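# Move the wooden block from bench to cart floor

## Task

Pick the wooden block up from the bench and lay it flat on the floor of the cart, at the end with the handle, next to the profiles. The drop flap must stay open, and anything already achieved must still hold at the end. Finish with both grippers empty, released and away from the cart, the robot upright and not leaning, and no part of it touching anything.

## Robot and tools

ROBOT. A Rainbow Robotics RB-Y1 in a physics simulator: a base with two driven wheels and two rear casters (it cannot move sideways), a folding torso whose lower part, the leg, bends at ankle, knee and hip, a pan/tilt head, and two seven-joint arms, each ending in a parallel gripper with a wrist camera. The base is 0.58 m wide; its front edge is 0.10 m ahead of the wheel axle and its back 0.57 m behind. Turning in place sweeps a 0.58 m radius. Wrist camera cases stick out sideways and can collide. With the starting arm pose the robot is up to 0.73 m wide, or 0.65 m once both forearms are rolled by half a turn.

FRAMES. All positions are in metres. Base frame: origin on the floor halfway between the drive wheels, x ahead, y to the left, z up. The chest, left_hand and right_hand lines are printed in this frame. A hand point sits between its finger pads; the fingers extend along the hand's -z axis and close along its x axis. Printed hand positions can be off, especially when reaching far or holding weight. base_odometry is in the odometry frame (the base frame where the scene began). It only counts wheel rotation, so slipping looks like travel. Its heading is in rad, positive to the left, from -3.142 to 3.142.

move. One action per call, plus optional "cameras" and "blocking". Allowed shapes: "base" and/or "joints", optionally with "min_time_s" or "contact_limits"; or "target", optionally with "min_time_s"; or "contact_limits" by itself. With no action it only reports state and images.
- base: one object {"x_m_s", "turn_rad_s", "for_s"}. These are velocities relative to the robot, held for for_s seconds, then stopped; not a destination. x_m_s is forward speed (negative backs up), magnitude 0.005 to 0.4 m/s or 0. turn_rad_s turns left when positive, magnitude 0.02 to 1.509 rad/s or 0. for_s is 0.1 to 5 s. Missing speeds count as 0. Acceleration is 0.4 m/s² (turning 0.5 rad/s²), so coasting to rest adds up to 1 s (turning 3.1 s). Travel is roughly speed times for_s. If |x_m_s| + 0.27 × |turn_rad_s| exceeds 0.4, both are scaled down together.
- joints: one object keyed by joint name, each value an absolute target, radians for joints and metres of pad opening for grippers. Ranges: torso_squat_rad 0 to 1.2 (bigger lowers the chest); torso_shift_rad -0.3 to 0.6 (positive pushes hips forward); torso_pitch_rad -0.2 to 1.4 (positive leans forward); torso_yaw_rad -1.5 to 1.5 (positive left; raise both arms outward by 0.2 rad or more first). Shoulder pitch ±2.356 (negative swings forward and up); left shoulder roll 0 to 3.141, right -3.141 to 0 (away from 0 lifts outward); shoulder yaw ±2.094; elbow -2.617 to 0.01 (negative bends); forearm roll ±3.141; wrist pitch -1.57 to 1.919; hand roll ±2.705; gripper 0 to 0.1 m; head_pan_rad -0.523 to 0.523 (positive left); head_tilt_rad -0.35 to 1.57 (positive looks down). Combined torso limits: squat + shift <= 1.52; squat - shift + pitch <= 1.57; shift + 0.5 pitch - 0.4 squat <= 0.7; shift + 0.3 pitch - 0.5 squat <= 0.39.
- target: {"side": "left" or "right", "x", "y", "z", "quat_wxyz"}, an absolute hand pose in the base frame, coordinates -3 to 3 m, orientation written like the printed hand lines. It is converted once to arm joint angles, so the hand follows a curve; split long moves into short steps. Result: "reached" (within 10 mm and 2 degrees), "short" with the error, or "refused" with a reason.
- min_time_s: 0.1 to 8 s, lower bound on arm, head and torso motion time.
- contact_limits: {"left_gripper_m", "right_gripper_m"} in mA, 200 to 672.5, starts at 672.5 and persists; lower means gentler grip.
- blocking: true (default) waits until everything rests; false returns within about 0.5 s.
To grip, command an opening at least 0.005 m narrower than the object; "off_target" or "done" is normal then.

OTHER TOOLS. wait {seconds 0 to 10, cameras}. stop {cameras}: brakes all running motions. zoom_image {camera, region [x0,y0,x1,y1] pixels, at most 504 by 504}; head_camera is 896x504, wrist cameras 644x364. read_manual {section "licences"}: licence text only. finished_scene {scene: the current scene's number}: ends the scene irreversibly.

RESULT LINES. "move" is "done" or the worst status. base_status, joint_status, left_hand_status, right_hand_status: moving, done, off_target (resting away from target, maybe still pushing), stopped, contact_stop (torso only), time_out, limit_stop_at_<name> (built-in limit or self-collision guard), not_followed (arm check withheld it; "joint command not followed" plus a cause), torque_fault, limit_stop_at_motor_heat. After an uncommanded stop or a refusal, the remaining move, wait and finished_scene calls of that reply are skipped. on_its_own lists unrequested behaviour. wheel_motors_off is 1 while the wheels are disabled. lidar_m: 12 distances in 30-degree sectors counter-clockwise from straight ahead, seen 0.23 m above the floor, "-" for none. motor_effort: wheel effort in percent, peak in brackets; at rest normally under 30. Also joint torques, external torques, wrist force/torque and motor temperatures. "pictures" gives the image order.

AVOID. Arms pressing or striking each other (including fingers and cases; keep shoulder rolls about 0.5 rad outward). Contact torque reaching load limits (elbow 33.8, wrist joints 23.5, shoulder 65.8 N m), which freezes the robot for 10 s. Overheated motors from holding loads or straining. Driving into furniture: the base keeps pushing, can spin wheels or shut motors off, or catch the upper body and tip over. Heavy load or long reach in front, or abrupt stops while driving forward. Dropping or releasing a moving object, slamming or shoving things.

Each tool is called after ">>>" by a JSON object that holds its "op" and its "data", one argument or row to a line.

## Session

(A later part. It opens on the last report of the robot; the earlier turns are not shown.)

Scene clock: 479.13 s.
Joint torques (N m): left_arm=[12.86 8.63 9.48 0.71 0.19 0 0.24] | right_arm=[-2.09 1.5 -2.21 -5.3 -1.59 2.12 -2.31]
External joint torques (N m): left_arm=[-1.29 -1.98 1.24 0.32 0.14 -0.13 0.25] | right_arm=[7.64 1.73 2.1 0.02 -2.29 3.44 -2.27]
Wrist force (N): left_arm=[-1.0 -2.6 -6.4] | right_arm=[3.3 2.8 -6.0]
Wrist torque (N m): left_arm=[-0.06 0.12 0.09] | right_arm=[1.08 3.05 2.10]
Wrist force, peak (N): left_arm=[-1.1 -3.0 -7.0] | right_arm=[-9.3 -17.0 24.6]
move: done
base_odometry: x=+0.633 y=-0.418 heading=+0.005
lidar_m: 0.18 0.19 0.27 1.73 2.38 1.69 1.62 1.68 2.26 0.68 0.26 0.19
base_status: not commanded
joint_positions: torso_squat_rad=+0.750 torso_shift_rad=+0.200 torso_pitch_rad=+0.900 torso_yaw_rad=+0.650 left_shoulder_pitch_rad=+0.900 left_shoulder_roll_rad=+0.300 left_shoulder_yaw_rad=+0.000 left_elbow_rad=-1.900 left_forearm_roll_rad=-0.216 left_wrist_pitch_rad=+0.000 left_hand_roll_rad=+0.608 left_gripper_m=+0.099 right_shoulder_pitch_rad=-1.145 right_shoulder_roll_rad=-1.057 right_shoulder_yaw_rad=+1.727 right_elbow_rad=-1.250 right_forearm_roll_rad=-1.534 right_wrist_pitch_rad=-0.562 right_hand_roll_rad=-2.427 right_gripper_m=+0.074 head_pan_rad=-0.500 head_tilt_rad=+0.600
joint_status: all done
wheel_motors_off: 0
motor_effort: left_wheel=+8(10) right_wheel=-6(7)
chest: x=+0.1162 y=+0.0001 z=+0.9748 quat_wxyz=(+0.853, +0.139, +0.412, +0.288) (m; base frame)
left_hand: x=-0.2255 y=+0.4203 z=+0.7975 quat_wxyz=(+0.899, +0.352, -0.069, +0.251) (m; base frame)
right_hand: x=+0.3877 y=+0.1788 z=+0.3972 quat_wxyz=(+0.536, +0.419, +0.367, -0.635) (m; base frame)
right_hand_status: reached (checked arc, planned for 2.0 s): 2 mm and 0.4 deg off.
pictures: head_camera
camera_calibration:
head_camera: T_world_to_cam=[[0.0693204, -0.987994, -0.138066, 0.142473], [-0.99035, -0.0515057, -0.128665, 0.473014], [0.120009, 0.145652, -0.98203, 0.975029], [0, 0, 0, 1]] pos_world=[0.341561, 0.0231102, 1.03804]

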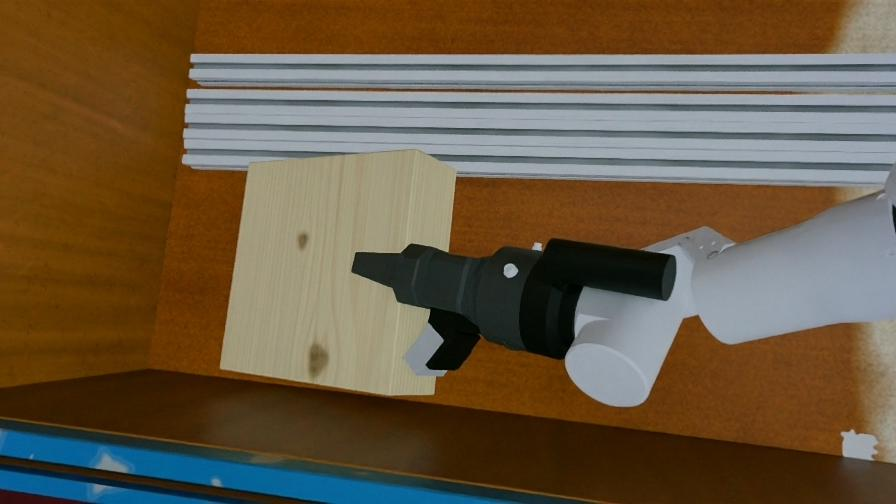

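>>> {"op": "move", "data": {
  "target": {"side": "right", "x": 0.383, "y": 0.166, "z": 0.374, "quat_wxyz": [0.508, 0.4504, 0.4078, -0.6105]},
  "min_time_s": 2,
  "cameras": ["head_camera"]
}}

Scene clock: 482.73 s.
Joint torques (N m): left_arm=[13.15 9.03 9.25 0.49 0.14 -0.09 0.12] | right_arm=[-16.38 4.71 -4.99 -3.23 0.02 -4.31 -1.05]
External joint torques (N m): left_arm=[-1.01 -1.57 1.01 0.1 0.09 -0.22 0.13] | right_arm=[-6.57 3.84 -1.7 -0.38 -0.66 -2.65 -1]
Wrist force (N): left_arm=[-0.8 -3.0 -6.6] | right_arm=[15.5 -2.2 -3.4]
Wrist torque (N m): left_arm=[0.01 0.13 0.08] | right_arm=[-0.35 0.34 0.70]
Wrist force, peak (N): left_arm=[-1.3 -2.6 -7.2] | right_arm=[16.2 -1.5 -3.2]
move: short
base_odometry: x=+0.633 y=-0.418 heading=+0.006
lidar_m: 0.17 0.19 0.27 1.73 2.37 1.69 1.61 1.69 2.26 0.66 0.25 0.19
base_status: not commanded
joint_positions: torso_squat_rad=+0.750 torso_shift_rad=+0.200 torso_pitch_rad=+0.900 torso_yaw_rad=+0.650 left_shoulder_pitch_rad=+0.900 left_shoulder_roll_rad=+0.300 left_shoulder_yaw_rad=+0.000 left_elbow_rad=-1.900 left_forearm_roll_rad=-0.216 left_wrist_pitch_rad=+0.000 left_hand_roll_rad=+0.608 left_gripper_m=+0.099 right_shoulder_pitch_rad=-1.214 right_shoulder_roll_rad=-0.900 right_shoulder_yaw_rad=+2.094 right_elbow_rad=-0.954 right_forearm_roll_rad=-1.545 right_wrist_pitch_rad=-0.897 right_hand_roll_rad=-2.705 right_gripper_m=+0.076 head_pan_rad=-0.500 head_tilt_rad=+0.600
joint_status: all done
wheel_motors_off: 0
motor_effort: left_wheel=+7(8) right_wheel=-8(9)
chest: x=+0.1162 y=+0.0001 z=+0.9748 quat_wxyz=(+0.853, +0.139, +0.412, +0.288) (m; base frame)
left_hand: x=-0.2255 y=+0.4203 z=+0.7974 quat_wxyz=(+0.899, +0.352, -0.069, +0.251) (m; base frame)
right_hand: x=+0.3821 y=+0.1649 z=+0.3734 quat_wxyz=(+0.514, +0.450, +0.386, -0.619) (m; base frame)
right_hand_status: short (checked arc, as near as the solve gets, planned for 2.0 s): 2 mm and 2.7 deg off. The place is met; only the turn is off.
pictures: head_camera
camera_calibration:
head_camera: T_world_to_cam=[[0.0691996, -0.988013, -0.137988, 0.142435], [-0.99037, -0.0514118, -0.128545, 0.472894], [0.11991, 0.145555, -0.982057, 0.975093], [0, 0, 0, 1]] pos_world=[0.341561, 0.0231107, 1.03804]

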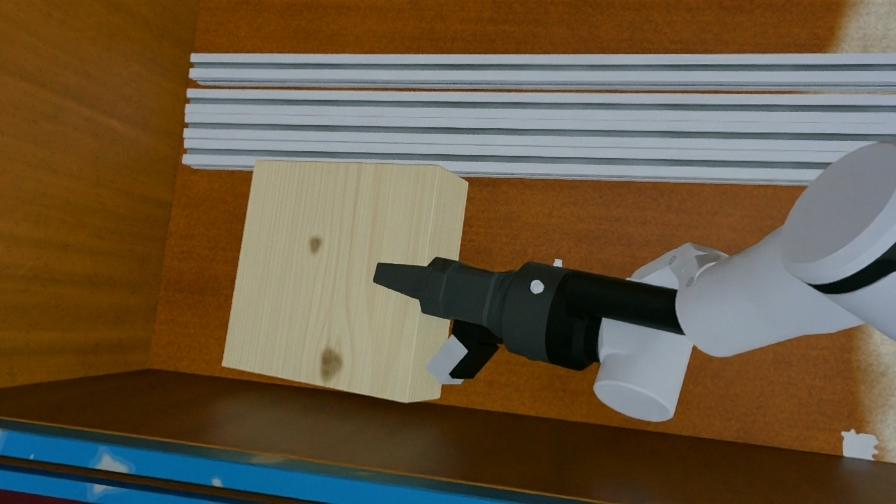

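>>> {"op": "move", "data": {
  "joints": {"right_gripper_m": 0.083},
  "cameras": ["head_camera"]
}}

>>> {"op": "move", "data": {
  "joints": {"right_gripper_m": 0.093},
  "cameras": ["head_camera"]
}}

Scene clock: 484.90 s.
Joint torques (N m): left_arm=[12.88 8.91 9.34 0.64 0.12 -0.06 0.21] | right_arm=[-15.45 4.37 -5.43 -3.77 0.85 -3.72 -0.46]
External joint torques (N m): left_arm=[-1.27 -1.7 1.11 0.25 0.07 -0.19 0.22] | right_arm=[-5.63 3.5 -2.14 -0.91 0.17 -2.06 -0.41]
Wrist force (N): left_arm=[-1.3 -2.2 -6.2] | right_arm=[15.0 0.3 -3.1]
Wrist torque (N m): left_arm=[-0.07 0.02 0.10] | right_arm=[-0.13 0.61 0.05]
Wrist force, peak (N): left_arm=[-1.7 -2.9 -6.9] | right_arm=[16.1 -2.0 -4.1]
move: done
base_odometry: x=+0.633 y=-0.418 heading=+0.006
lidar_m: 0.17 0.20 0.27 1.73 2.36 1.68 1.61 1.68 2.27 0.66 0.26 0.19
base_status: not commanded
joint_positions: torso_squat_rad=+0.750 torso_shift_rad=+0.200 torso_pitch_rad=+0.900 torso_yaw_rad=+0.650 left_shoulder_pitch_rad=+0.900 left_shoulder_roll_rad=+0.300 left_shoulder_yaw_rad=+0.000 left_elbow_rad=-1.900 left_forearm_roll_rad=-0.216 left_wrist_pitch_rad=+0.000 left_hand_roll_rad=+0.608 left_gripper_m=+0.099 right_shoulder_pitch_rad=-1.214 right_shoulder_roll_rad=-0.900 right_shoulder_yaw_rad=+2.094 right_elbow_rad=-0.954 right_forearm_roll_rad=-1.546 right_wrist_pitch_rad=-0.897 right_hand_roll_rad=-2.705 right_gripper_m=+0.083 head_pan_rad=-0.500 head_tilt_rad=+0.600
joint_status: all done
wheel_motors_off: 0
motor_effort: left_wheel=+6(7) right_wheel=-7(8)
chest: x=+0.1162 y=+0.0001 z=+0.9748 quat_wxyz=(+0.853, +0.139, +0.412, +0.287) (m; base frame)
left_hand: x=-0.2255 y=+0.4203 z=+0.7974 quat_wxyz=(+0.899, +0.352, -0.069, +0.251) (m; base frame)
right_hand: x=+0.3823 y=+0.1650 z=+0.3735 quat_wxyz=(+0.514, +0.451, +0.386, -0.619) (m; base frame)
pictures: head_camera
camera_calibration:
head_camera: T_world_to_cam=[[0.0691996, -0.988013, -0.137988, 0.142435], [-0.99037, -0.0514118, -0.128545, 0.472894], [0.11991, 0.145555, -0.982057, 0.975093], [0, 0, 0, 1]] pos_world=[0.341561, 0.0231107, 1.03804]

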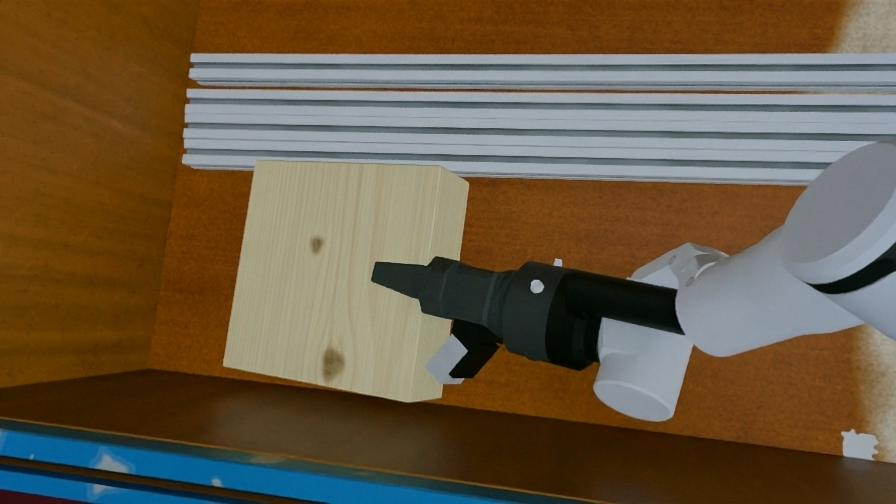

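Scene clock: 485.47 s.
Joint torques (N m): left_arm=[13.27 8.71 9.39 0.66 0.05 -0.02 0.18] | right_arm=[-14.49 4.66 -5.37 -3.74 0.81 -3.54 -0.4]
External joint torques (N m): left_arm=[-0.88 -1.89 1.16 0.27 0 -0.16 0.19] | right_arm=[-4.66 3.78 -2.07 -0.89 0.14 -1.89 -0.35]
Wrist force (N): left_arm=[-0.3 -2.8 -6.0] | right_arm=[14.3 0.2 -6.4]
Wrist torque (N m): left_arm=[0.02 0.19 0.07] | right_arm=[-0.04 0.70 0.06]
Wrist force, peak (N): left_arm=[-0.9 -3.1 -6.9] | right_arm=[14.7 0.5 -7.0]
move: done
base_odometry: x=+0.633 y=-0.418 heading=+0.005
lidar_m: 0.18 0.19 0.27 1.73 2.38 1.70 1.62 1.69 2.26 0.67 0.26 0.18
base_status: not commanded
joint_positions: torso_squat_rad=+0.750 torso_shift_rad=+0.200 torso_pitch_rad=+0.900 torso_yaw_rad=+0.650 left_shoulder_pitch_rad=+0.900 left_shoulder_roll_rad=+0.300 left_shoulder_yaw_rad=+0.000 left_elbow_rad=-1.900 left_forearm_roll_rad=-0.216 left_wrist_pitch_rad=+0.000 left_hand_roll_rad=+0.608 left_gripper_m=+0.099 right_shoulder_pitch_rad=-1.214 right_shoulder_roll_rad=-0.900 right_shoulder_yaw_rad=+2.094 right_elbow_rad=-0.954 right_forearm_roll_rad=-1.546 right_wrist_pitch_rad=-0.897 right_hand_roll_rad=-2.705 right_gripper_m=+0.093 head_pan_rad=-0.500 head_tilt_rad=+0.600
joint_status: all done
wheel_motors_off: 0
motor_effort: left_wheel=+7(7) right_wheel=-7(8)
chest: x=+0.1162 y=+0.0001 z=+0.9748 quat_wxyz=(+0.853, +0.139, +0.412, +0.287) (m; base frame)
left_hand: x=-0.2255 y=+0.4203 z=+0.7974 quat_wxyz=(+0.899, +0.352, -0.069, +0.251) (m; base frame)
right_hand: x=+0.3824 y=+0.1651 z=+0.3736 quat_wxyz=(+0.514, +0.451, +0.386, -0.619) (m; base frame)
pictures: head_camera
camera_calibration:
head_camera: T_world_to_cam=[[0.0691996, -0.988013, -0.137988, 0.142435], [-0.99037, -0.0514118, -0.128545, 0.472894], [0.11991, 0.145555, -0.982057, 0.975093], [0, 0, 0, 1]] pos_world=[0.341561, 0.0231107, 1.03804]

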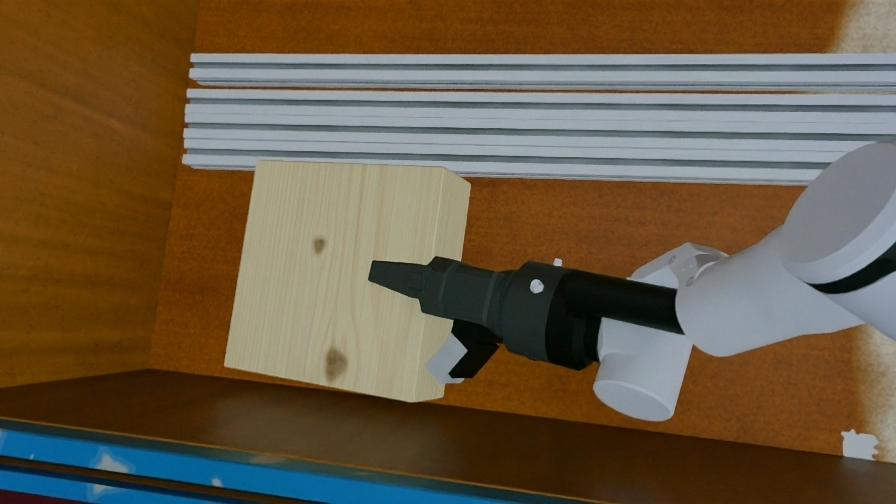

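>>> {"op": "move", "data": {
  "joints": {"right_gripper_m": 0.1},
  "cameras": []
}}

>>> {"op": "move", "data": {
  "target": {"side": "right", "x": 0.384, "y": 0.16, "z": 0.36, "quat_wxyz": [0.514, 0.451, 0.386, -0.619]},
  "min_time_s": 1.5,
  "cameras": ["head_camera", "right_wrist_camera"]
}}

Scene clock: 488.13 s.
Joint torques (N m): left_arm=[13.03 8.87 9.27 0.63 0.02 -0.08 0.15] | right_arm=[-13.66 4 -5.17 -3.66 0.72 -3.37 -0.44]
External joint torques (N m): left_arm=[-1.13 -1.73 1.03 0.24 -0.03 -0.22 0.16] | right_arm=[-3.84 3.12 -1.88 -0.8 0.04 -1.71 -0.39]
Wrist force (N): left_arm=[-0.9 -2.5 -6.5] | right_arm=[14.1 1.0 -8.0]
Wrist torque (N m): left_arm=[-0.04 0.07 0.07] | right_arm=[-0.08 0.78 0.05]
Wrist force, peak (N): left_arm=[-1.4 -2.9 -7.6] | right_arm=[14.4 0.9 -8.1]
move: done
base_odometry: x=+0.633 y=-0.418 heading=+0.005
lidar_m: 0.18 0.18 0.28 1.74 2.38 1.70 1.61 1.68 2.26 0.66 0.27 0.19
base_status: not commanded
joint_positions: torso_squat_rad=+0.750 torso_shift_rad=+0.200 torso_pitch_rad=+0.900 torso_yaw_rad=+0.650 left_shoulder_pitch_rad=+0.900 left_shoulder_roll_rad=+0.300 left_shoulder_yaw_rad=+0.000 left_elbow_rad=-1.900 left_forearm_roll_rad=-0.216 left_wrist_pitch_rad=+0.000 left_hand_roll_rad=+0.608 left_gripper_m=+0.099 right_shoulder_pitch_rad=-1.214 right_shoulder_roll_rad=-0.900 right_shoulder_yaw_rad=+2.094 right_elbow_rad=-0.954 right_forearm_roll_rad=-1.546 right_wrist_pitch_rad=-0.897 right_hand_roll_rad=-2.705 right_gripper_m=+0.099 head_pan_rad=-0.500 head_tilt_rad=+0.600
joint_status: all done
wheel_motors_off: 0
motor_effort: left_wheel=+7(8) right_wheel=-6(8)
chest: x=+0.1162 y=+0.0001 z=+0.9748 quat_wxyz=(+0.853, +0.139, +0.412, +0.287) (m; base frame)
left_hand: x=-0.2255 y=+0.4203 z=+0.7974 quat_wxyz=(+0.899, +0.352, -0.069, +0.251) (m; base frame)
right_hand: x=+0.3825 y=+0.1652 z=+0.3737 quat_wxyz=(+0.514, +0.451, +0.387, -0.619) (m; base frame)
pictures: none
No camera images: "cameras" was empty.

Scene clock: 489.97 s.
Joint torques (N m): left_arm=[12.95 8.95 9.29 0.59 0.1 -0.05 0.23] | right_arm=[-9.86 5.18 -5.26 -3.8 0.99 -3.24 -0.45]
External joint torques (N m): left_arm=[-1.21 -1.66 1.05 0.2 0.05 -0.19 0.24] | right_arm=[-0.29 4.21 -2.25 -1.26 0.34 -1.58 -0.41]
Wrist force (N): left_arm=[-1.6 -3.2 -6.1] | right_arm=[13.7 2.0 -7.6]
Wrist torque (N m): left_arm=[0.01 0.05 0.07] | right_arm=[-0.05 0.72 0.11]
Wrist force, peak (N): left_arm=[-1.4 -2.7 -6.8] | right_arm=[14.5 2.2 -7.5]
move: short
base_odometry: x=+0.633 y=-0.418 heading=+0.005
lidar_m: 0.17 0.18 0.27 1.74 2.37 1.68 1.61 1.69 2.26 0.66 0.26 0.18
base_status: not commanded
joint_positions: torso_squat_rad=+0.750 torso_shift_rad=+0.200 torso_pitch_rad=+0.900 torso_yaw_rad=+0.650 left_shoulder_pitch_rad=+0.900 left_shoulder_roll_rad=+0.300 left_shoulder_yaw_rad=+0.000 left_elbow_rad=-1.900 left_forearm_roll_rad=-0.216 left_wrist_pitch_rad=+0.000 left_hand_roll_rad=+0.608 left_gripper_m=+0.099 right_shoulder_pitch_rad=-1.187 right_shoulder_roll_rad=-0.873 right_shoulder_yaw_rad=+2.094 right_elbow_rad=-0.887 right_forearm_roll_rad=-1.564 right_wrist_pitch_rad=-0.897 right_hand_roll_rad=-2.705 right_gripper_m=+0.099 head_pan_rad=-0.500 head_tilt_rad=+0.600
joint_status: all done
wheel_motors_off: 0
motor_effort: left_wheel=+7(8) right_wheel=-6(9)
chest: x=+0.1162 y=+0.0001 z=+0.9748 quat_wxyz=(+0.853, +0.139, +0.412, +0.287) (m; base frame)
left_hand: x=-0.2255 y=+0.4203 z=+0.7974 quat_wxyz=(+0.899, +0.352, -0.069, +0.251) (m; base frame)
right_hand: x=+0.3841 y=+0.1594 z=+0.3600 quat_wxyz=(+0.519, +0.451, +0.369, -0.625) (m; base frame)
right_hand_status: short (checked arc, as near as the solve gets, planned for 1.5 s): 1 mm and 2.2 deg off. The place is met; only the turn is off.
pictures: head_camera, right_wrist_camera
camera_calibration:
head_camera: T_world_to_cam=[[0.0691981, -0.988016, -0.137973, 0.14242], [-0.990372, -0.0514138, -0.128534, 0.472883], [0.1199, 0.145539, -0.98206, 0.9751], [0, 0, 0, 1]] pos_world=[0.341561, 0.0231107, 1.03804]
right_wrist_camera: T_world_to_cam=[[0.0307714, 0.346213, 0.937651, -0.405875], [0.756393, -0.621301, 0.204583, -0.238121], [0.653393, 0.702938, -0.280992, -0.189662], [0, 0, 0, 1]] pos_world=[0.316527, 0.125895, 0.375991]

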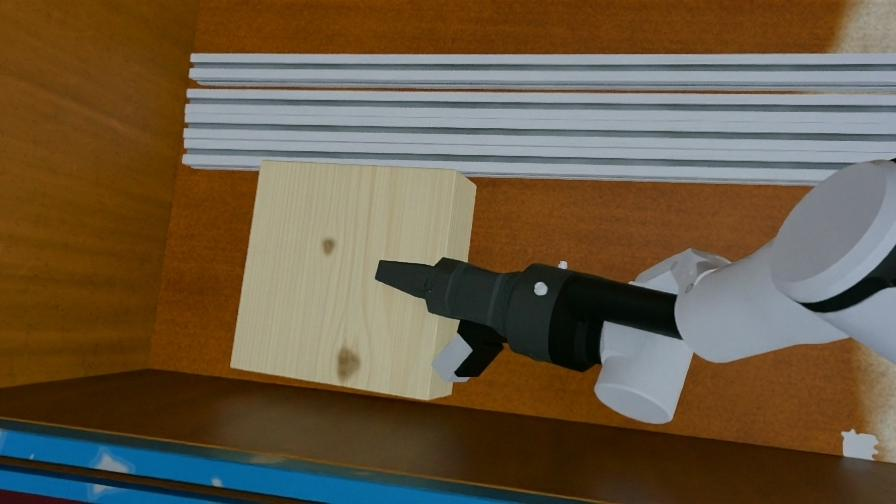

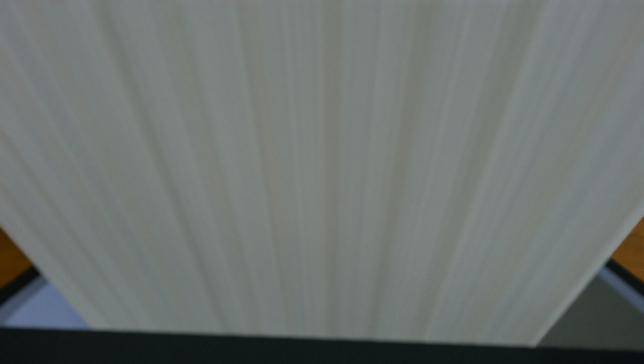

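>>> {"op": "move", "data": {
  "target": {"side": "right", "x": 0.384, "y": 0.155, "z": 0.35, "quat_wxyz": [0.519, 0.451, 0.369, -0.625]},
  "min_time_s": 1.5,
  "cameras": ["head_camera"]
}}

>>> {"op": "zoom_image", "data": {
  "camera": "head_camera",
  "region": [180, 120, 580, 440]
}}

Scene clock: 493.07 s.
Joint torques (N m): left_arm=[12.81 9 9.17 0.63 0.1 -0.04 0.22] | right_arm=[-10.21 5.74 -6.01 -3.2 0.7 -3 -0.42]
External joint torques (N m): left_arm=[-1.34 -1.6 0.93 0.24 0.05 -0.18 0.23] | right_arm=[-0.92 4.71 -3.22 -0.87 0.09 -1.34 -0.38]
Wrist force (N): left_arm=[-0.9 -1.9 -6.2] | right_arm=[13.5 1.2 -4.5]
Wrist torque (N m): left_arm=[-0.14 0.16 0.09] | right_arm=[-0.14 0.80 0.20]
Wrist force, peak (N): left_arm=[-0.5 -2.9 -7.3] | right_arm=[14.9 1.6 -7.6]
move: done
base_odometry: x=+0.633 y=-0.418 heading=+0.005
lidar_m: 0.17 0.19 0.28 1.73 2.37 1.69 1.61 1.69 2.26 0.67 0.26 0.19
base_status: not commanded
joint_positions: torso_squat_rad=+0.750 torso_shift_rad=+0.200 torso_pitch_rad=+0.900 torso_yaw_rad=+0.650 left_shoulder_pitch_rad=+0.900 left_shoulder_roll_rad=+0.300 left_shoulder_yaw_rad=+0.000 left_elbow_rad=-1.900 left_forearm_roll_rad=-0.216 left_wrist_pitch_rad=+0.000 left_hand_roll_rad=+0.608 left_gripper_m=+0.099 right_shoulder_pitch_rad=-1.162 right_shoulder_roll_rad=-0.853 right_shoulder_yaw_rad=+2.088 right_elbow_rad=-0.836 right_forearm_roll_rad=-1.571 right_wrist_pitch_rad=-0.894 right_hand_roll_rad=-2.705 right_gripper_m=+0.099 head_pan_rad=-0.500 head_tilt_rad=+0.600
joint_status: all done
wheel_motors_off: 0
motor_effort: left_wheel=+7(7) right_wheel=-5(8)
chest: x=+0.1162 y=+0.0001 z=+0.9748 quat_wxyz=(+0.853, +0.139, +0.412, +0.287) (m; base frame)
left_hand: x=-0.2255 y=+0.4203 z=+0.7974 quat_wxyz=(+0.899, +0.352, -0.069, +0.251) (m; base frame)
right_hand: x=+0.3840 y=+0.1543 z=+0.3499 quat_wxyz=(+0.523, +0.450, +0.356, -0.630) (m; base frame)
right_hand_status: reached (checked arc, as near as the solve gets, planned for 1.5 s): 1 mm and 1.6 deg off.
pictures: head_camera
camera_calibration:
head_camera: T_world_to_cam=[[0.0691981, -0.988016, -0.137973, 0.14242], [-0.990372, -0.0514138, -0.128534, 0.472883], [0.1199, 0.145539, -0.98206, 0.9751], [0, 0, 0, 1]] pos_world=[0.341561, 0.0231107, 1.03804]

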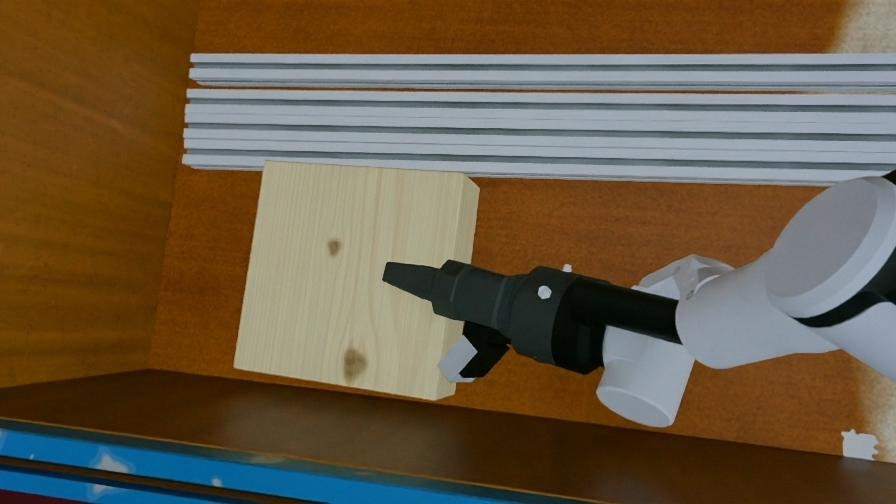

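Scaled by 1.260 from the camera's 896x504 image, which has a finer 1280x720 frame.

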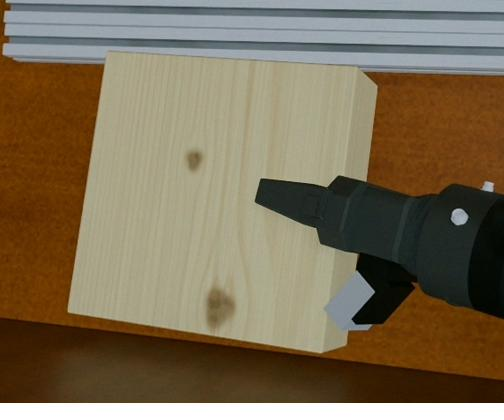

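>>> {"op": "move", "data": {
  "target": {"side": "right", "x": 0.384, "y": 0.150, "z": 0.341, "quat_wxyz": [0.523, 0.45, 0.356, -0.63]},
  "min_time_s": 1.5,
  "cameras": ["head_camera"]
}}

Scene clock: 496.00 s.
Joint torques (N m): left_arm=[13.09 8.98 9.21 0.54 0.19 -0.06 0.27] | right_arm=[-5.42 1.85 -3.24 1.7 -0.76 2.2 0.08]
External joint torques (N m): left_arm=[-1.06 -1.62 0.98 0.15 0.14 -0.2 0.28] | right_arm=[3.64 0.77 -0.62 3.89 -1.34 3.86 0.13]
Wrist force (N): left_arm=[-0.8 -2.8 -6.1] | right_arm=[-13.1 1.7 14.4]
Wrist torque (N m): left_arm=[-0.02 0.09 0.09] | right_arm=[-0.94 0.79 -0.56]
Wrist force, peak (N): left_arm=[-0.7 -3.4 -6.8] | right_arm=[-12.9 1.9 15.7]
move: done
base_odometry: x=+0.633 y=-0.418 heading=+0.005
lidar_m: 0.18 0.20 0.27 1.72 2.37 1.69 1.61 1.68 2.27 0.67 0.24 0.18
base_status: not commanded
joint_positions: torso_squat_rad=+0.750 torso_shift_rad=+0.200 torso_pitch_rad=+0.900 torso_yaw_rad=+0.650 left_shoulder_pitch_rad=+0.900 left_shoulder_roll_rad=+0.300 left_shoulder_yaw_rad=+0.000 left_elbow_rad=-1.900 left_forearm_roll_rad=-0.216 left_wrist_pitch_rad=+0.000 left_hand_roll_rad=+0.608 left_gripper_m=+0.099 right_shoulder_pitch_rad=-1.139 right_shoulder_roll_rad=-0.837 right_shoulder_yaw_rad=+2.073 right_elbow_rad=-0.793 right_forearm_roll_rad=-1.570 right_wrist_pitch_rad=-0.888 right_hand_roll_rad=-2.705 right_gripper_m=+0.099 head_pan_rad=-0.500 head_tilt_rad=+0.600
joint_status: all done
wheel_motors_off: 0
motor_effort: left_wheel=+6(7) right_wheel=-7(10)
chest: x=+0.1160 y=+0.0001 z=+0.9749 quat_wxyz=(+0.853, +0.139, +0.412, +0.288) (m; base frame)
left_hand: x=-0.2256 y=+0.4203 z=+0.7974 quat_wxyz=(+0.899, +0.352, -0.069, +0.251) (m; base frame)
right_hand: x=+0.3841 y=+0.1504 z=+0.3423 quat_wxyz=(+0.526, +0.450, +0.346, -0.634) (m; base frame)
right_hand_status: reached (checked arc, as near as the solve gets, planned for 1.5 s): 1 mm and 1.3 deg off.
pictures: head_camera
camera_calibration:
head_camera: T_world_to_cam=[[0.0692769, -0.988015, -0.137937, 0.142298], [-0.990293, -0.051407, -0.129142, 0.473309], [0.120503, 0.145545, -0.981986, 0.975049], [0, 0, 0, 1]] pos_world=[0.34136, 0.0230107, 1.03824]

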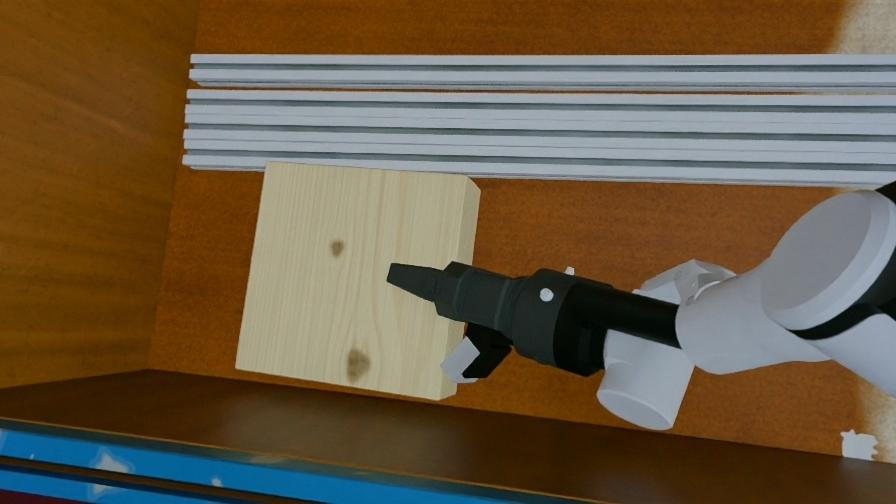

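>>> {"op": "move", "data": {
  "target": {"side": "right", "x": 0.380, "y": 0.126, "z": 0.344, "quat_wxyz": [0.526, 0.45, 0.346, -0.634]},
  "min_time_s": 2,
  "cameras": ["head_camera"]
}}

>>> {"op": "zoom_image", "data": {
  "camera": "head_camera",
  "region": [180, 120, 580, 440]
}}

Scene clock: 499.70 s.
Joint torques (N m): left_arm=[13.27 8.9 9.15 0.58 0.1 -0.02 0.28] | right_arm=[-8.52 -1.01 -2.26 -4.22 1.35 -3.48 0.25]
External joint torques (N m): left_arm=[-0.88 -1.71 0.91 0.2 0.05 -0.15 0.29] | right_arm=[-0.28 -0.95 0.29 -1.73 0.71 -1.85 0.3]
Wrist force (N): left_arm=[-0.9 -2.4 -6.2] | right_arm=[12.7 0.8 -7.7]
Wrist torque (N m): left_arm=[-0.11 0.13 0.08] | right_arm=[-0.17 0.43 -0.04]
Wrist force, peak (N): left_arm=[-0.5 -3.0 -6.9] | right_arm=[-13.1 2.5 14.6]
move: done
base_odometry: x=+0.633 y=-0.418 heading=+0.005
lidar_m: 0.16 0.19 0.26 1.73 2.38 1.69 1.60 1.68 2.27 0.67 0.26 0.19
base_status: not commanded
joint_positions: torso_squat_rad=+0.750 torso_shift_rad=+0.200 torso_pitch_rad=+0.900 torso_yaw_rad=+0.650 left_shoulder_pitch_rad=+0.900 left_shoulder_roll_rad=+0.300 left_shoulder_yaw_rad=+0.000 left_elbow_rad=-1.900 left_forearm_roll_rad=-0.216 left_wrist_pitch_rad=+0.000 left_hand_roll_rad=+0.608 left_gripper_m=+0.099 right_shoulder_pitch_rad=-1.127 right_shoulder_roll_rad=-0.908 right_shoulder_yaw_rad=+2.078 right_elbow_rad=-0.880 right_forearm_roll_rad=-1.568 right_wrist_pitch_rad=-0.926 right_hand_roll_rad=-2.669 right_gripper_m=+0.099 head_pan_rad=-0.500 head_tilt_rad=+0.600
joint_status: all done
wheel_motors_off: 0
motor_effort: left_wheel=+7(7) right_wheel=-5(9)
chest: x=+0.1162 y=+0.0001 z=+0.9748 quat_wxyz=(+0.853, +0.139, +0.412, +0.288) (m; base frame)
left_hand: x=-0.2255 y=+0.4203 z=+0.7975 quat_wxyz=(+0.899, +0.352, -0.069, +0.251) (m; base frame)
right_hand: x=+0.3799 y=+0.1262 z=+0.3437 quat_wxyz=(+0.526, +0.450, +0.346, -0.634) (m; base frame)
right_hand_status: reached (checked arc, planned for 2.0 s): 0 mm and 0.0 deg off.
pictures: head_camera
camera_calibration:
head_camera: T_world_to_cam=[[0.0693204, -0.987994, -0.138066, 0.142473], [-0.99035, -0.0515057, -0.128665, 0.473014], [0.120009, 0.145652, -0.98203, 0.975029], [0, 0, 0, 1]] pos_world=[0.341561, 0.0231102, 1.03804]

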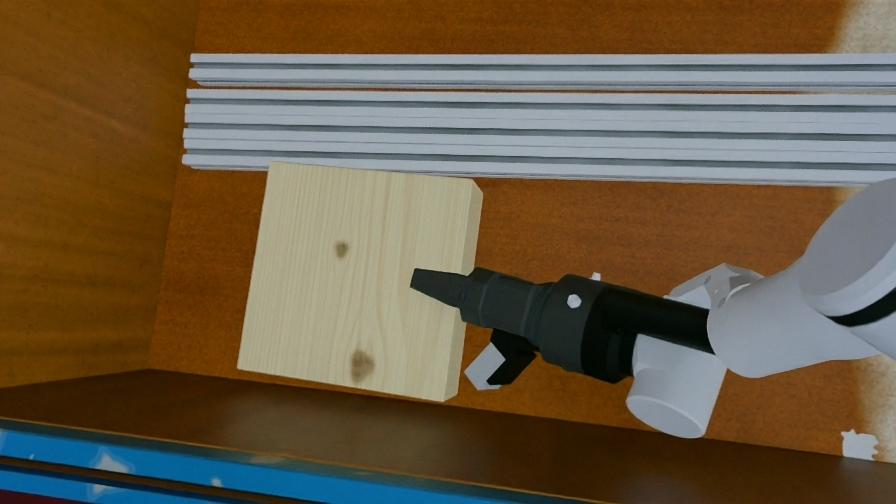

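Scaled by 1.260 from the camera's 896x504 image, which has a finer 1280x720 frame.

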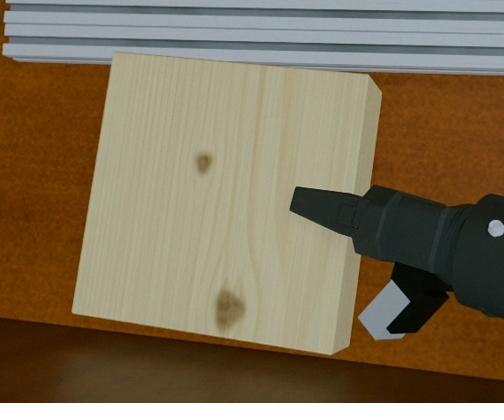

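>>> {"op": "move", "data": {
  "target": {"side": "right", "x": 0.376, "y": 0.103, "z": 0.3425, "quat_wxyz": [0.526, 0.45, 0.346, -0.634]},
  "min_time_s": 2,
  "cameras": ["head_camera"]
}}

>>> {"op": "zoom_image", "data": {
  "camera": "head_camera",
  "region": [180, 120, 580, 440]
}}

Scene clock: 503.20 s.
Joint torques (N m): left_arm=[13.32 8.81 9.41 0.69 0.15 -0.08 0.21] | right_arm=[-5.8 -2.54 -1 -3.18 0.88 -1.67 0.23]
External joint torques (N m): left_arm=[-0.83 -1.8 1.17 0.31 0.1 -0.21 0.22] | right_arm=[1.65 -1.55 1.32 -0.66 0.22 -0.04 0.28]
Wrist force (N): left_arm=[-1.1 -2.0 -6.3] | right_arm=[3.7 1.1 -1.6]
Wrist torque (N m): left_arm=[-0.09 0.11 0.06] | right_arm=[-0.14 0.33 -0.04]
Wrist force, peak (N): left_arm=[-1.7 -3.0 -6.9] | right_arm=[14.0 0.9 -8.2]
move: done
base_odometry: x=+0.633 y=-0.418 heading=+0.005
lidar_m: 0.18 0.19 0.27 1.73 2.36 1.70 1.61 1.67 2.25 0.67 0.26 0.18
base_status: not commanded
joint_positions: torso_squat_rad=+0.750 torso_shift_rad=+0.200 torso_pitch_rad=+0.900 torso_yaw_rad=+0.650 left_shoulder_pitch_rad=+0.900 left_shoulder_roll_rad=+0.300 left_shoulder_yaw_rad=+0.000 left_elbow_rad=-1.900 left_forearm_roll_rad=-0.216 left_wrist_pitch_rad=+0.000 left_hand_roll_rad=+0.608 left_gripper_m=+0.099 right_shoulder_pitch_rad=-1.107 right_shoulder_roll_rad=-0.954 right_shoulder_yaw_rad=+2.088 right_elbow_rad=-0.915 right_forearm_roll_rad=-1.555 right_wrist_pitch_rad=-0.966 right_hand_roll_rad=-2.663 right_gripper_m=+0.099 head_pan_rad=-0.500 head_tilt_rad=+0.600
joint_status: all done
wheel_motors_off: 0
motor_effort: left_wheel=+6(8) right_wheel=-6(8)
chest: x=+0.1162 y=+0.0001 z=+0.9748 quat_wxyz=(+0.853, +0.139, +0.412, +0.288) (m; base frame)
left_hand: x=-0.2255 y=+0.4203 z=+0.7975 quat_wxyz=(+0.899, +0.352, -0.069, +0.251) (m; base frame)
right_hand: x=+0.3762 y=+0.1035 z=+0.3427 quat_wxyz=(+0.525, +0.450, +0.346, -0.634) (m; base frame)
right_hand_status: reached (checked arc, planned for 2.0 s): 1 mm and 0.1 deg off.
pictures: head_camera
camera_calibration:
head_camera: T_world_to_cam=[[0.0692124, -0.988014, -0.13798, 0.142422], [-0.990357, -0.051411, -0.128644, 0.472993], [0.120009, 0.145553, -0.982045, 0.975046], [0, 0, 0, 1]] pos_world=[0.341561, 0.0231107, 1.03804]

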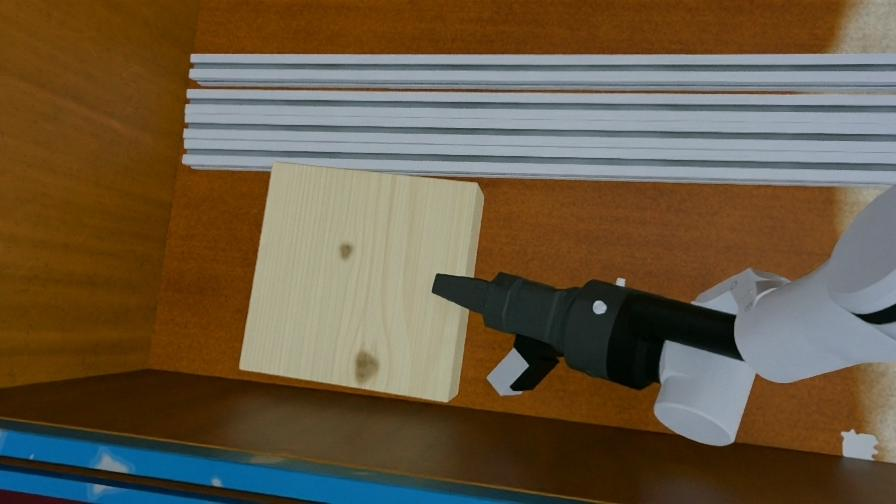

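Scaled by 1.260 from the camera's 896x504 image, which has a finer 1280x720 frame.

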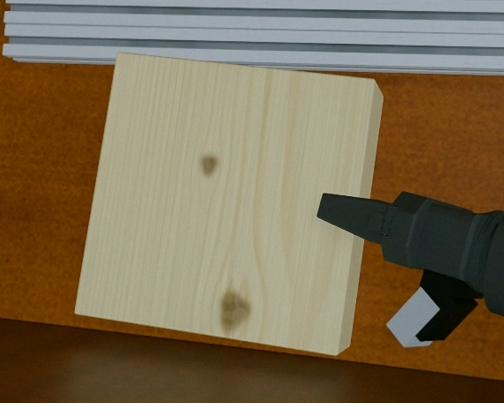

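>>> {"op": "move", "data": {
  "target": {"side": "right", "x": 0.368, "y": 0.055, "z": 0.346, "quat_wxyz": [0.526, 0.45, 0.346, -0.634]},
  "min_time_s": 2.5,
  "cameras": ["head_camera"]
}}

>>> {"op": "zoom_image", "data": {
  "camera": "head_camera",
  "region": [180, 120, 580, 440]
}}

Scene clock: 507.33 s.
Joint torques (N m): left_arm=[13.21 9.09 8.88 0.47 0.04 -0.08 0.14] | right_arm=[-4.31 -4.93 -0.42 -3.51 1.01 -1.85 0.27]
External joint torques (N m): left_arm=[-0.94 -1.51 0.65 0.08 -0.01 -0.21 0.15] | right_arm=[1.44 -1.88 1.38 -0.8 0.3 -0.24 0.32]
Wrist force (N): left_arm=[-1.4 -2.5 -5.6] | right_arm=[5.2 0.7 -1.7]
Wrist torque (N m): left_arm=[-0.04 0.08 0.09] | right_arm=[-0.07 0.39 -0.02]
Wrist force, peak (N): left_arm=[-0.8 -2.6 -6.9] | right_arm=[5.5 1.2 -1.8]
move: done
base_odometry: x=+0.633 y=-0.418 heading=+0.005
lidar_m: 0.18 0.18 0.28 1.73 2.36 1.67 1.61 1.68 2.26 0.66 0.26 0.18
base_status: not commanded
joint_positions: torso_squat_rad=+0.750 torso_shift_rad=+0.200 torso_pitch_rad=+0.900 torso_yaw_rad=+0.650 left_shoulder_pitch_rad=+0.900 left_shoulder_roll_rad=+0.300 left_shoulder_yaw_rad=+0.000 left_elbow_rad=-1.900 left_forearm_roll_rad=-0.216 left_wrist_pitch_rad=+0.000 left_hand_roll_rad=+0.608 left_gripper_m=+0.099 right_shoulder_pitch_rad=-1.061 right_shoulder_roll_rad=-1.061 right_shoulder_yaw_rad=+2.093 right_elbow_rad=-1.004 right_forearm_roll_rad=-1.515 right_wrist_pitch_rad=-1.042 right_hand_roll_rad=-2.644 right_gripper_m=+0.099 head_pan_rad=-0.500 head_tilt_rad=+0.600
joint_status: all done
wheel_motors_off: 0
motor_effort: left_wheel=+7(7) right_wheel=-7(8)
chest: x=+0.1162 y=+0.0001 z=+0.9748 quat_wxyz=(+0.853, +0.139, +0.412, +0.288) (m; base frame)
left_hand: x=-0.2255 y=+0.4203 z=+0.7974 quat_wxyz=(+0.899, +0.352, -0.069, +0.251) (m; base frame)
right_hand: x=+0.3682 y=+0.0555 z=+0.3461 quat_wxyz=(+0.525, +0.450, +0.346, -0.633) (m; base frame)
right_hand_status: reached (checked arc, planned for 2.5 s): 1 mm and 0.1 deg off.
pictures: head_camera
camera_calibration:
head_camera: T_world_to_cam=[[0.0692124, -0.988014, -0.13798, 0.142422], [-0.990357, -0.051411, -0.128644, 0.472993], [0.120009, 0.145553, -0.982045, 0.975046], [0, 0, 0, 1]] pos_world=[0.341561, 0.0231107, 1.03804]

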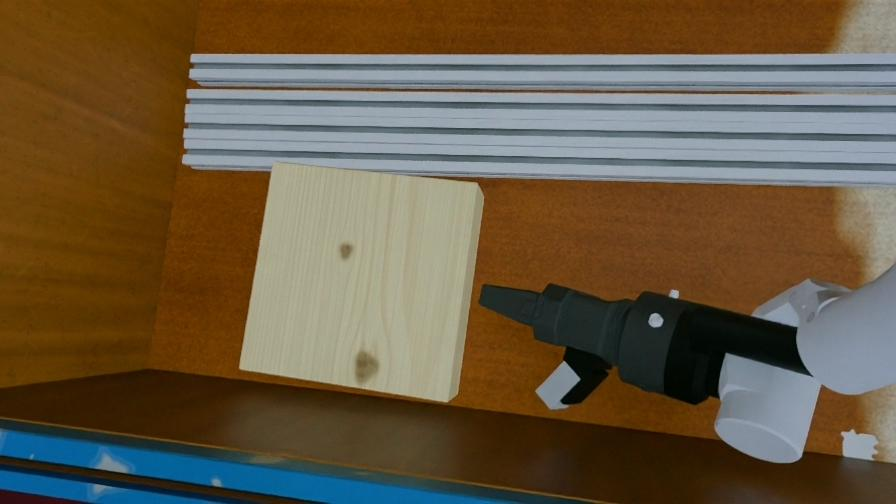

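Scaled by 1.260 from the camera's 896x504 image, which has a finer 1280x720 frame.

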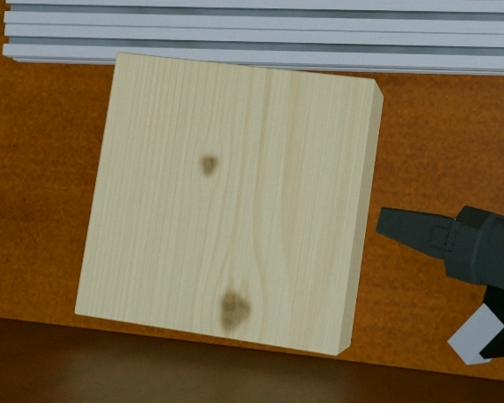

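>>> {"op": "move", "data": {
  "joints": {"torso_squat_rad": 0.35, "torso_pitch_rad": 0.8},
  "min_time_s": 2.5,
  "cameras": ["head_camera"]
}}

>>> {"op": "move", "data": {
  "joints": {"torso_pitch_rad": 0.35, "torso_shift_rad": 0.1},
  "min_time_s": 2.5,
  "cameras": ["head_camera"]
}}

Scene clock: 514.97 s.
Joint torques (N m): left_arm=[12.71 8.82 9.05 -0.31 0.1 -0.34 0.16] | right_arm=[-6.49 -5.57 -1.4 -2.38 0.75 -1.82 0.09]
External joint torques (N m): left_arm=[-0.84 -1.54 1.01 0.37 0.04 -0.28 0.17] | right_arm=[1.11 -1.18 0.95 -0.48 0.17 -0.12 0.14]
Wrist force (N): left_arm=[-1.2 -2.6 -6.5] | right_arm=[5.6 0.8 -1.8]
Wrist torque (N m): left_arm=[-0.02 0.08 0.11] | right_arm=[-0.11 0.42 -0.02]
Wrist force, peak (N): left_arm=[-1.7 -3.5 -6.6] | right_arm=[5.7 1.2 -2.1]
move: done
base_odometry: x=+0.633 y=-0.418 heading=+0.005
lidar_m: 0.17 0.18 0.27 1.73 2.38 1.68 1.60 1.68 2.25 0.66 0.27 0.18
base_status: not commanded
joint_positions: torso_squat_rad=+0.350 torso_shift_rad=+0.200 torso_pitch_rad=+0.800 torso_yaw_rad=+0.650 left_shoulder_pitch_rad=+0.900 left_shoulder_roll_rad=+0.300 left_shoulder_yaw_rad=+0.000 left_elbow_rad=-1.900 left_forearm_roll_rad=-0.216 left_wrist_pitch_rad=+0.000 left_hand_roll_rad=+0.608 left_gripper_m=+0.099 right_shoulder_pitch_rad=-1.061 right_shoulder_roll_rad=-1.061 right_shoulder_yaw_rad=+2.093 right_elbow_rad=-1.004 right_forearm_roll_rad=-1.515 right_wrist_pitch_rad=-1.042 right_hand_roll_rad=-2.644 right_gripper_m=+0.099 head_pan_rad=-0.500 head_tilt_rad=+0.600
joint_status: all done
wheel_motors_off: 0
motor_effort: left_wheel=+7(7) right_wheel=-6(8)
chest: x=+0.1247 y=+0.0001 z=+1.1405 quat_wxyz=(+0.873, +0.124, +0.369, +0.294) (m; base frame)
left_hand: x=-0.1976 y=+0.4203 z=+0.9299 quat_wxyz=(+0.894, +0.339, -0.114, +0.268) (m; base frame)
right_hand: x=+0.4382 y=+0.0555 z=+0.5401 quat_wxyz=(+0.542, +0.481, +0.320, -0.610) (m; base frame)
pictures: head_camera
camera_calibration:
head_camera: T_world_to_cam=[[0.0827274, -0.98801, -0.130356, 0.154297], [-0.972554, -0.0514955, -0.226908, 0.612541], [0.217475, 0.145549, -0.965153, 1.10533], [0, 0, 0, 1]] pos_world=[0.342583, 0.0231105, 1.22592]

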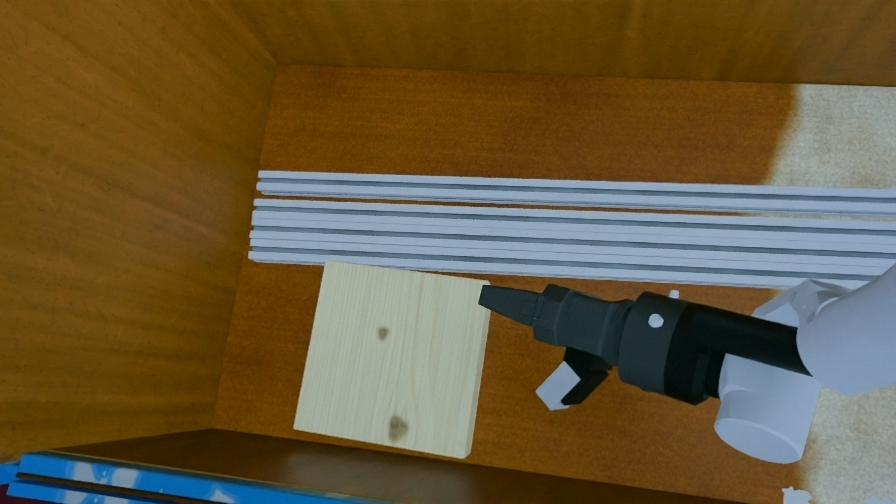

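Scene clock: 517.77 s.
Joint torques (N m): left_arm=[8.22 6.54 6.88 -5.07 0.15 -1.17 0.18] | right_arm=[-14.06 -10.1 -3.2 1.75 0 -2.03 0.12]
External joint torques (N m): left_arm=[-1.06 -1.47 0.67 0.14 0.1 -0.24 0.21] | right_arm=[0.7 -0.38 1.22 -0.1 0.09 -0.15 0.16]
Wrist force (N): left_arm=[-3.2 -1.0 -5.6] | right_arm=[4.4 -1.9 -0.5]
Wrist torque (N m): left_arm=[-0.07 -0.01 0.16] | right_arm=[0.02 0.30 -0.02]
Wrist force, peak (N): left_arm=[-3.4 -0.4 -6.6] | right_arm=[5.4 -0.2 -1.8]
move: done
base_odometry: x=+0.633 y=-0.418 heading=+0.005
lidar_m: 0.17 0.18 0.27 1.73 2.37 1.68 1.61 1.68 2.25 0.67 0.26 0.18
base_status: not commanded
joint_positions: torso_squat_rad=+0.350 torso_shift_rad=+0.100 torso_pitch_rad=+0.350 torso_yaw_rad=+0.650 left_shoulder_pitch_rad=+0.900 left_shoulder_roll_rad=+0.300 left_shoulder_yaw_rad=+0.000 left_elbow_rad=-1.900 left_forearm_roll_rad=-0.216 left_wrist_pitch_rad=+0.000 left_hand_roll_rad=+0.608 left_gripper_m=+0.099 right_shoulder_pitch_rad=-1.061 right_shoulder_roll_rad=-1.061 right_shoulder_yaw_rad=+2.093 right_elbow_rad=-1.004 right_forearm_roll_rad=-1.515 right_wrist_pitch_rad=-1.042 right_hand_roll_rad=-2.644 right_gripper_m=+0.099 head_pan_rad=-0.500 head_tilt_rad=+0.600
joint_status: all done
wheel_motors_off: 0
motor_effort: left_wheel=+6(7) right_wheel=-6(8)
chest: x=-0.0562 y=+0.0001 z=+1.2254 quat_wxyz=(+0.933, +0.056, +0.165, +0.314) (m; base frame)
left_hand: x=-0.2548 y=+0.4203 z=+0.8956 quat_wxyz=(+0.847, +0.271, -0.310, +0.337) (m; base frame)
right_hand: x=+0.4874 y=+0.0554 z=+0.8212 quat_wxyz=(+0.600, +0.605, +0.190, -0.487) (m; base frame)
pictures: head_camera
camera_calibration:
head_camera: T_world_to_cam=[[0.13126, -0.987995, -0.081469, 0.123154], [-0.777028, -0.0515006, -0.627355, 0.957703], [0.615628, 0.14565, -0.77446, 1.01536], [0, 0, 0, 1]] pos_world=[0.102911, 0.0231102, 1.39721]

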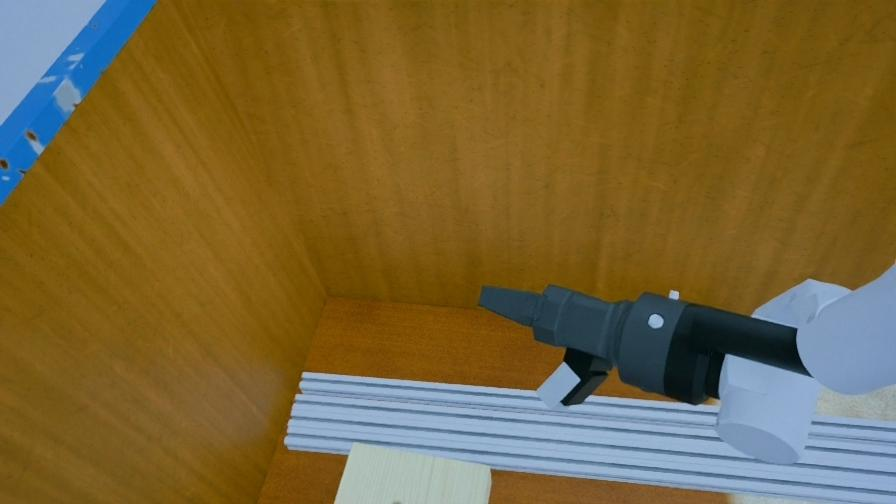

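>>> {"op": "move", "data": {
  "base": {"x_m_s": -0.2, "for_s": 3.0},
  "joints": {"head_tilt_rad": 0.7, "head_pan_rad": -0.52},
  "cameras": ["head_camera"]
}}

>>> {"op": "move", "data": {
  "joints": {"torso_squat_rad": 0.3, "torso_shift_rad": 0.0, "torso_pitch_rad": 0.1, "head_tilt_rad": 0.6},
  "cameras": ["head_camera"]
}}

>>> {"op": "zoom_image", "data": {
  "camera": "head_camera",
  "region": [200, 0, 700, 500]
}}

Scene clock: 523.80 s.
Joint torques (N m): left_arm=[8.44 6.45 6.88 -5.01 0.12 -1.08 0.23] | right_arm=[-15.16 -10.27 -3.69 2.2 -0.23 -2.05 0.12]
External joint torques (N m): left_arm=[-0.84 -1.56 0.67 0.2 0.07 -0.16 0.26] | right_arm=[-0.4 -0.55 0.73 0.34 -0.14 -0.17 0.16]
Wrist force (N): left_arm=[-3.9 0.2 -5.8] | right_arm=[4.3 -1.8 -0.4]
Wrist torque (N m): left_arm=[-0.23 -0.10 0.16] | right_arm=[-0.02 0.28 0.00]
Wrist force, peak (N): left_arm=[-3.5 -1.5 -6.5] | right_arm=[4.9 -2.5 -0.8]
move: done
base_odometry: x=+0.033 y=-0.421 heading=+0.007
lidar_m: 0.78 0.80 1.33 4.41 1.48 1.06 1.01 1.05 1.43 3.61 2.27 0.81
base_status: done (sent for 3 of 3 s)
joint_positions: torso_squat_rad=+0.350 torso_shift_rad=+0.100 torso_pitch_rad=+0.350 torso_yaw_rad=+0.650 left_shoulder_pitch_rad=+0.900 left_shoulder_roll_rad=+0.300 left_shoulder_yaw_rad=+0.000 left_elbow_rad=-1.900 left_forearm_roll_rad=-0.216 left_wrist_pitch_rad=+0.000 left_hand_roll_rad=+0.608 left_gripper_m=+0.099 right_shoulder_pitch_rad=-1.061 right_shoulder_roll_rad=-1.061 right_shoulder_yaw_rad=+2.093 right_elbow_rad=-1.004 right_forearm_roll_rad=-1.515 right_wrist_pitch_rad=-1.042 right_hand_roll_rad=-2.644 right_gripper_m=+0.099 head_pan_rad=-0.520 head_tilt_rad=+0.700
joint_status: all done
wheel_motors_off: 0
motor_effort: left_wheel=+14(32) right_wheel=-14(28)
chest: x=-0.0562 y=+0.0001 z=+1.2254 quat_wxyz=(+0.933, +0.056, +0.165, +0.314) (m; base frame)
left_hand: x=-0.2548 y=+0.4203 z=+0.8956 quat_wxyz=(+0.847, +0.271, -0.310, +0.337) (m; base frame)
right_hand: x=+0.4872 y=+0.0553 z=+0.8211 quat_wxyz=(+0.600, +0.605, +0.191, -0.488) (m; base frame)
pictures: head_camera
camera_calibration:
head_camera: T_world_to_cam=[[0.109744, -0.991231, -0.0735978, 0.112704], [-0.835876, -0.0519703, -0.546453, 0.845474], [0.537836, 0.121488, -0.83425, 1.10208], [0, 0, 0, 1]] pos_world=[0.101607, 0.0217661, 1.38971]

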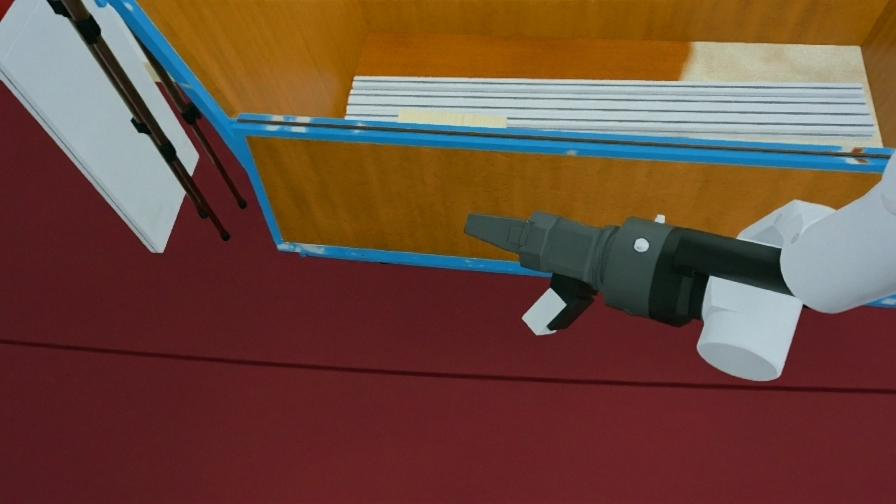

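Scene clock: 525.47 s.
Joint torques (N m): left_arm=[5.39 4.64 5.48 -7.15 0.18 -1.58 0.2] | right_arm=[-18.07 -12.05 -4.78 4.18 -0.62 -1.89 0.26]
External joint torques (N m): left_arm=[-0.64 -1.34 0.86 0.18 0.13 -0.24 0.25] | right_arm=[-0.53 -0.15 0.43 0.36 -0.16 -0.08 0.28]
Wrist force (N): left_arm=[-4.2 0.8 -5.4] | right_arm=[3.2 -3.2 -0.9]
Wrist torque (N m): left_arm=[-0.26 -0.08 0.16] | right_arm=[0.08 0.22 0.01]
Wrist force, peak (N): left_arm=[-5.2 0.7 -5.2] | right_arm=[4.7 -2.6 -0.6]
move: done
base_odometry: x=+0.033 y=-0.421 heading=+0.007
lidar_m: 0.77 0.81 1.32 4.41 1.48 1.06 1.00 1.07 1.42 3.62 2.26 0.81
base_status: not commanded
joint_positions: torso_squat_rad=+0.300 torso_shift_rad=+0.000 torso_pitch_rad=+0.100 torso_yaw_rad=+0.650 left_shoulder_pitch_rad=+0.900 left_shoulder_roll_rad=+0.300 left_shoulder_yaw_rad=+0.000 left_elbow_rad=-1.900 left_forearm_roll_rad=-0.216 left_wrist_pitch_rad=+0.000 left_hand_roll_rad=+0.608 left_gripper_m=+0.099 right_shoulder_pitch_rad=-1.061 right_shoulder_roll_rad=-1.061 right_shoulder_yaw_rad=+2.093 right_elbow_rad=-1.004 right_forearm_roll_rad=-1.515 right_wrist_pitch_rad=-1.042 right_hand_roll_rad=-2.644 right_gripper_m=+0.099 head_pan_rad=-0.520 head_tilt_rad=+0.600
joint_status: all done
wheel_motors_off: 0
motor_effort: left_wheel=+16(18) right_wheel=-14(19)
chest: x=-0.1971 y=+0.0001 z=+1.2571 quat_wxyz=(+0.946, +0.016, +0.047, +0.319) (m; base frame)
left_hand: x=-0.3079 y=+0.4203 z=+0.8884 quat_wxyz=(+0.801, +0.227, -0.414, +0.368) (m; base frame)
right_hand: x=+0.4295 y=+0.0553 z=+0.9998 quat_wxyz=(+0.619, +0.661, +0.114, -0.408) (m; base frame)
pictures: head_camera
camera_calibration:
head_camera: T_world_to_cam=[[0.127679, -0.99082, -0.0444331, 0.0973746], [-0.598551, -0.0412538, -0.800022, 1.12018], [0.790844, 0.128742, -0.598323, 0.939966], [0, 0, 0, 1]] pos_world=[-0.0853123, 0.0216798, 1.4629]

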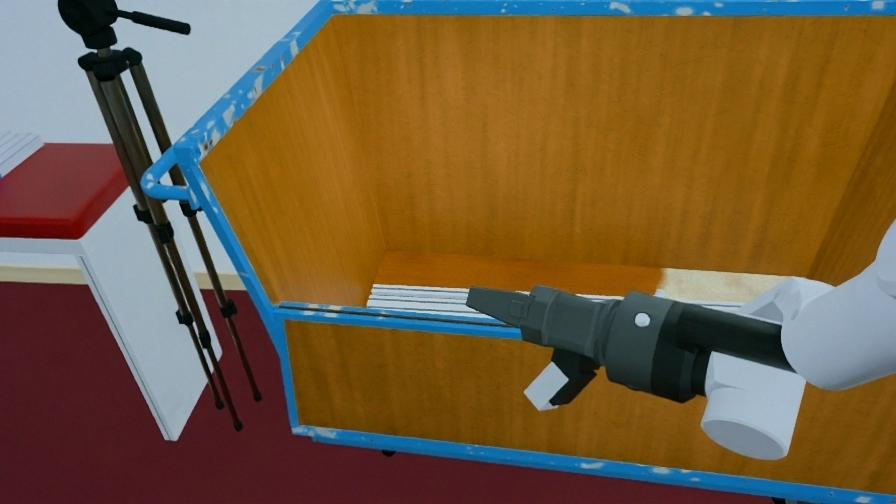

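Scaled by 1.008 from the camera's 896x504 image, which has a finer 1280x720 frame.

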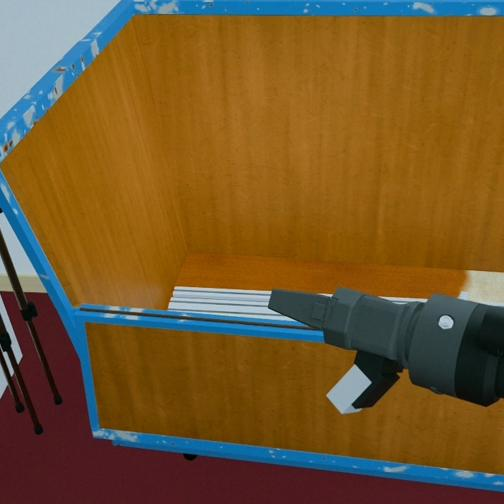

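>>> {"op": "finished_scene", "data": {
  "scene": 2
}}

The scene is finished: the task was done.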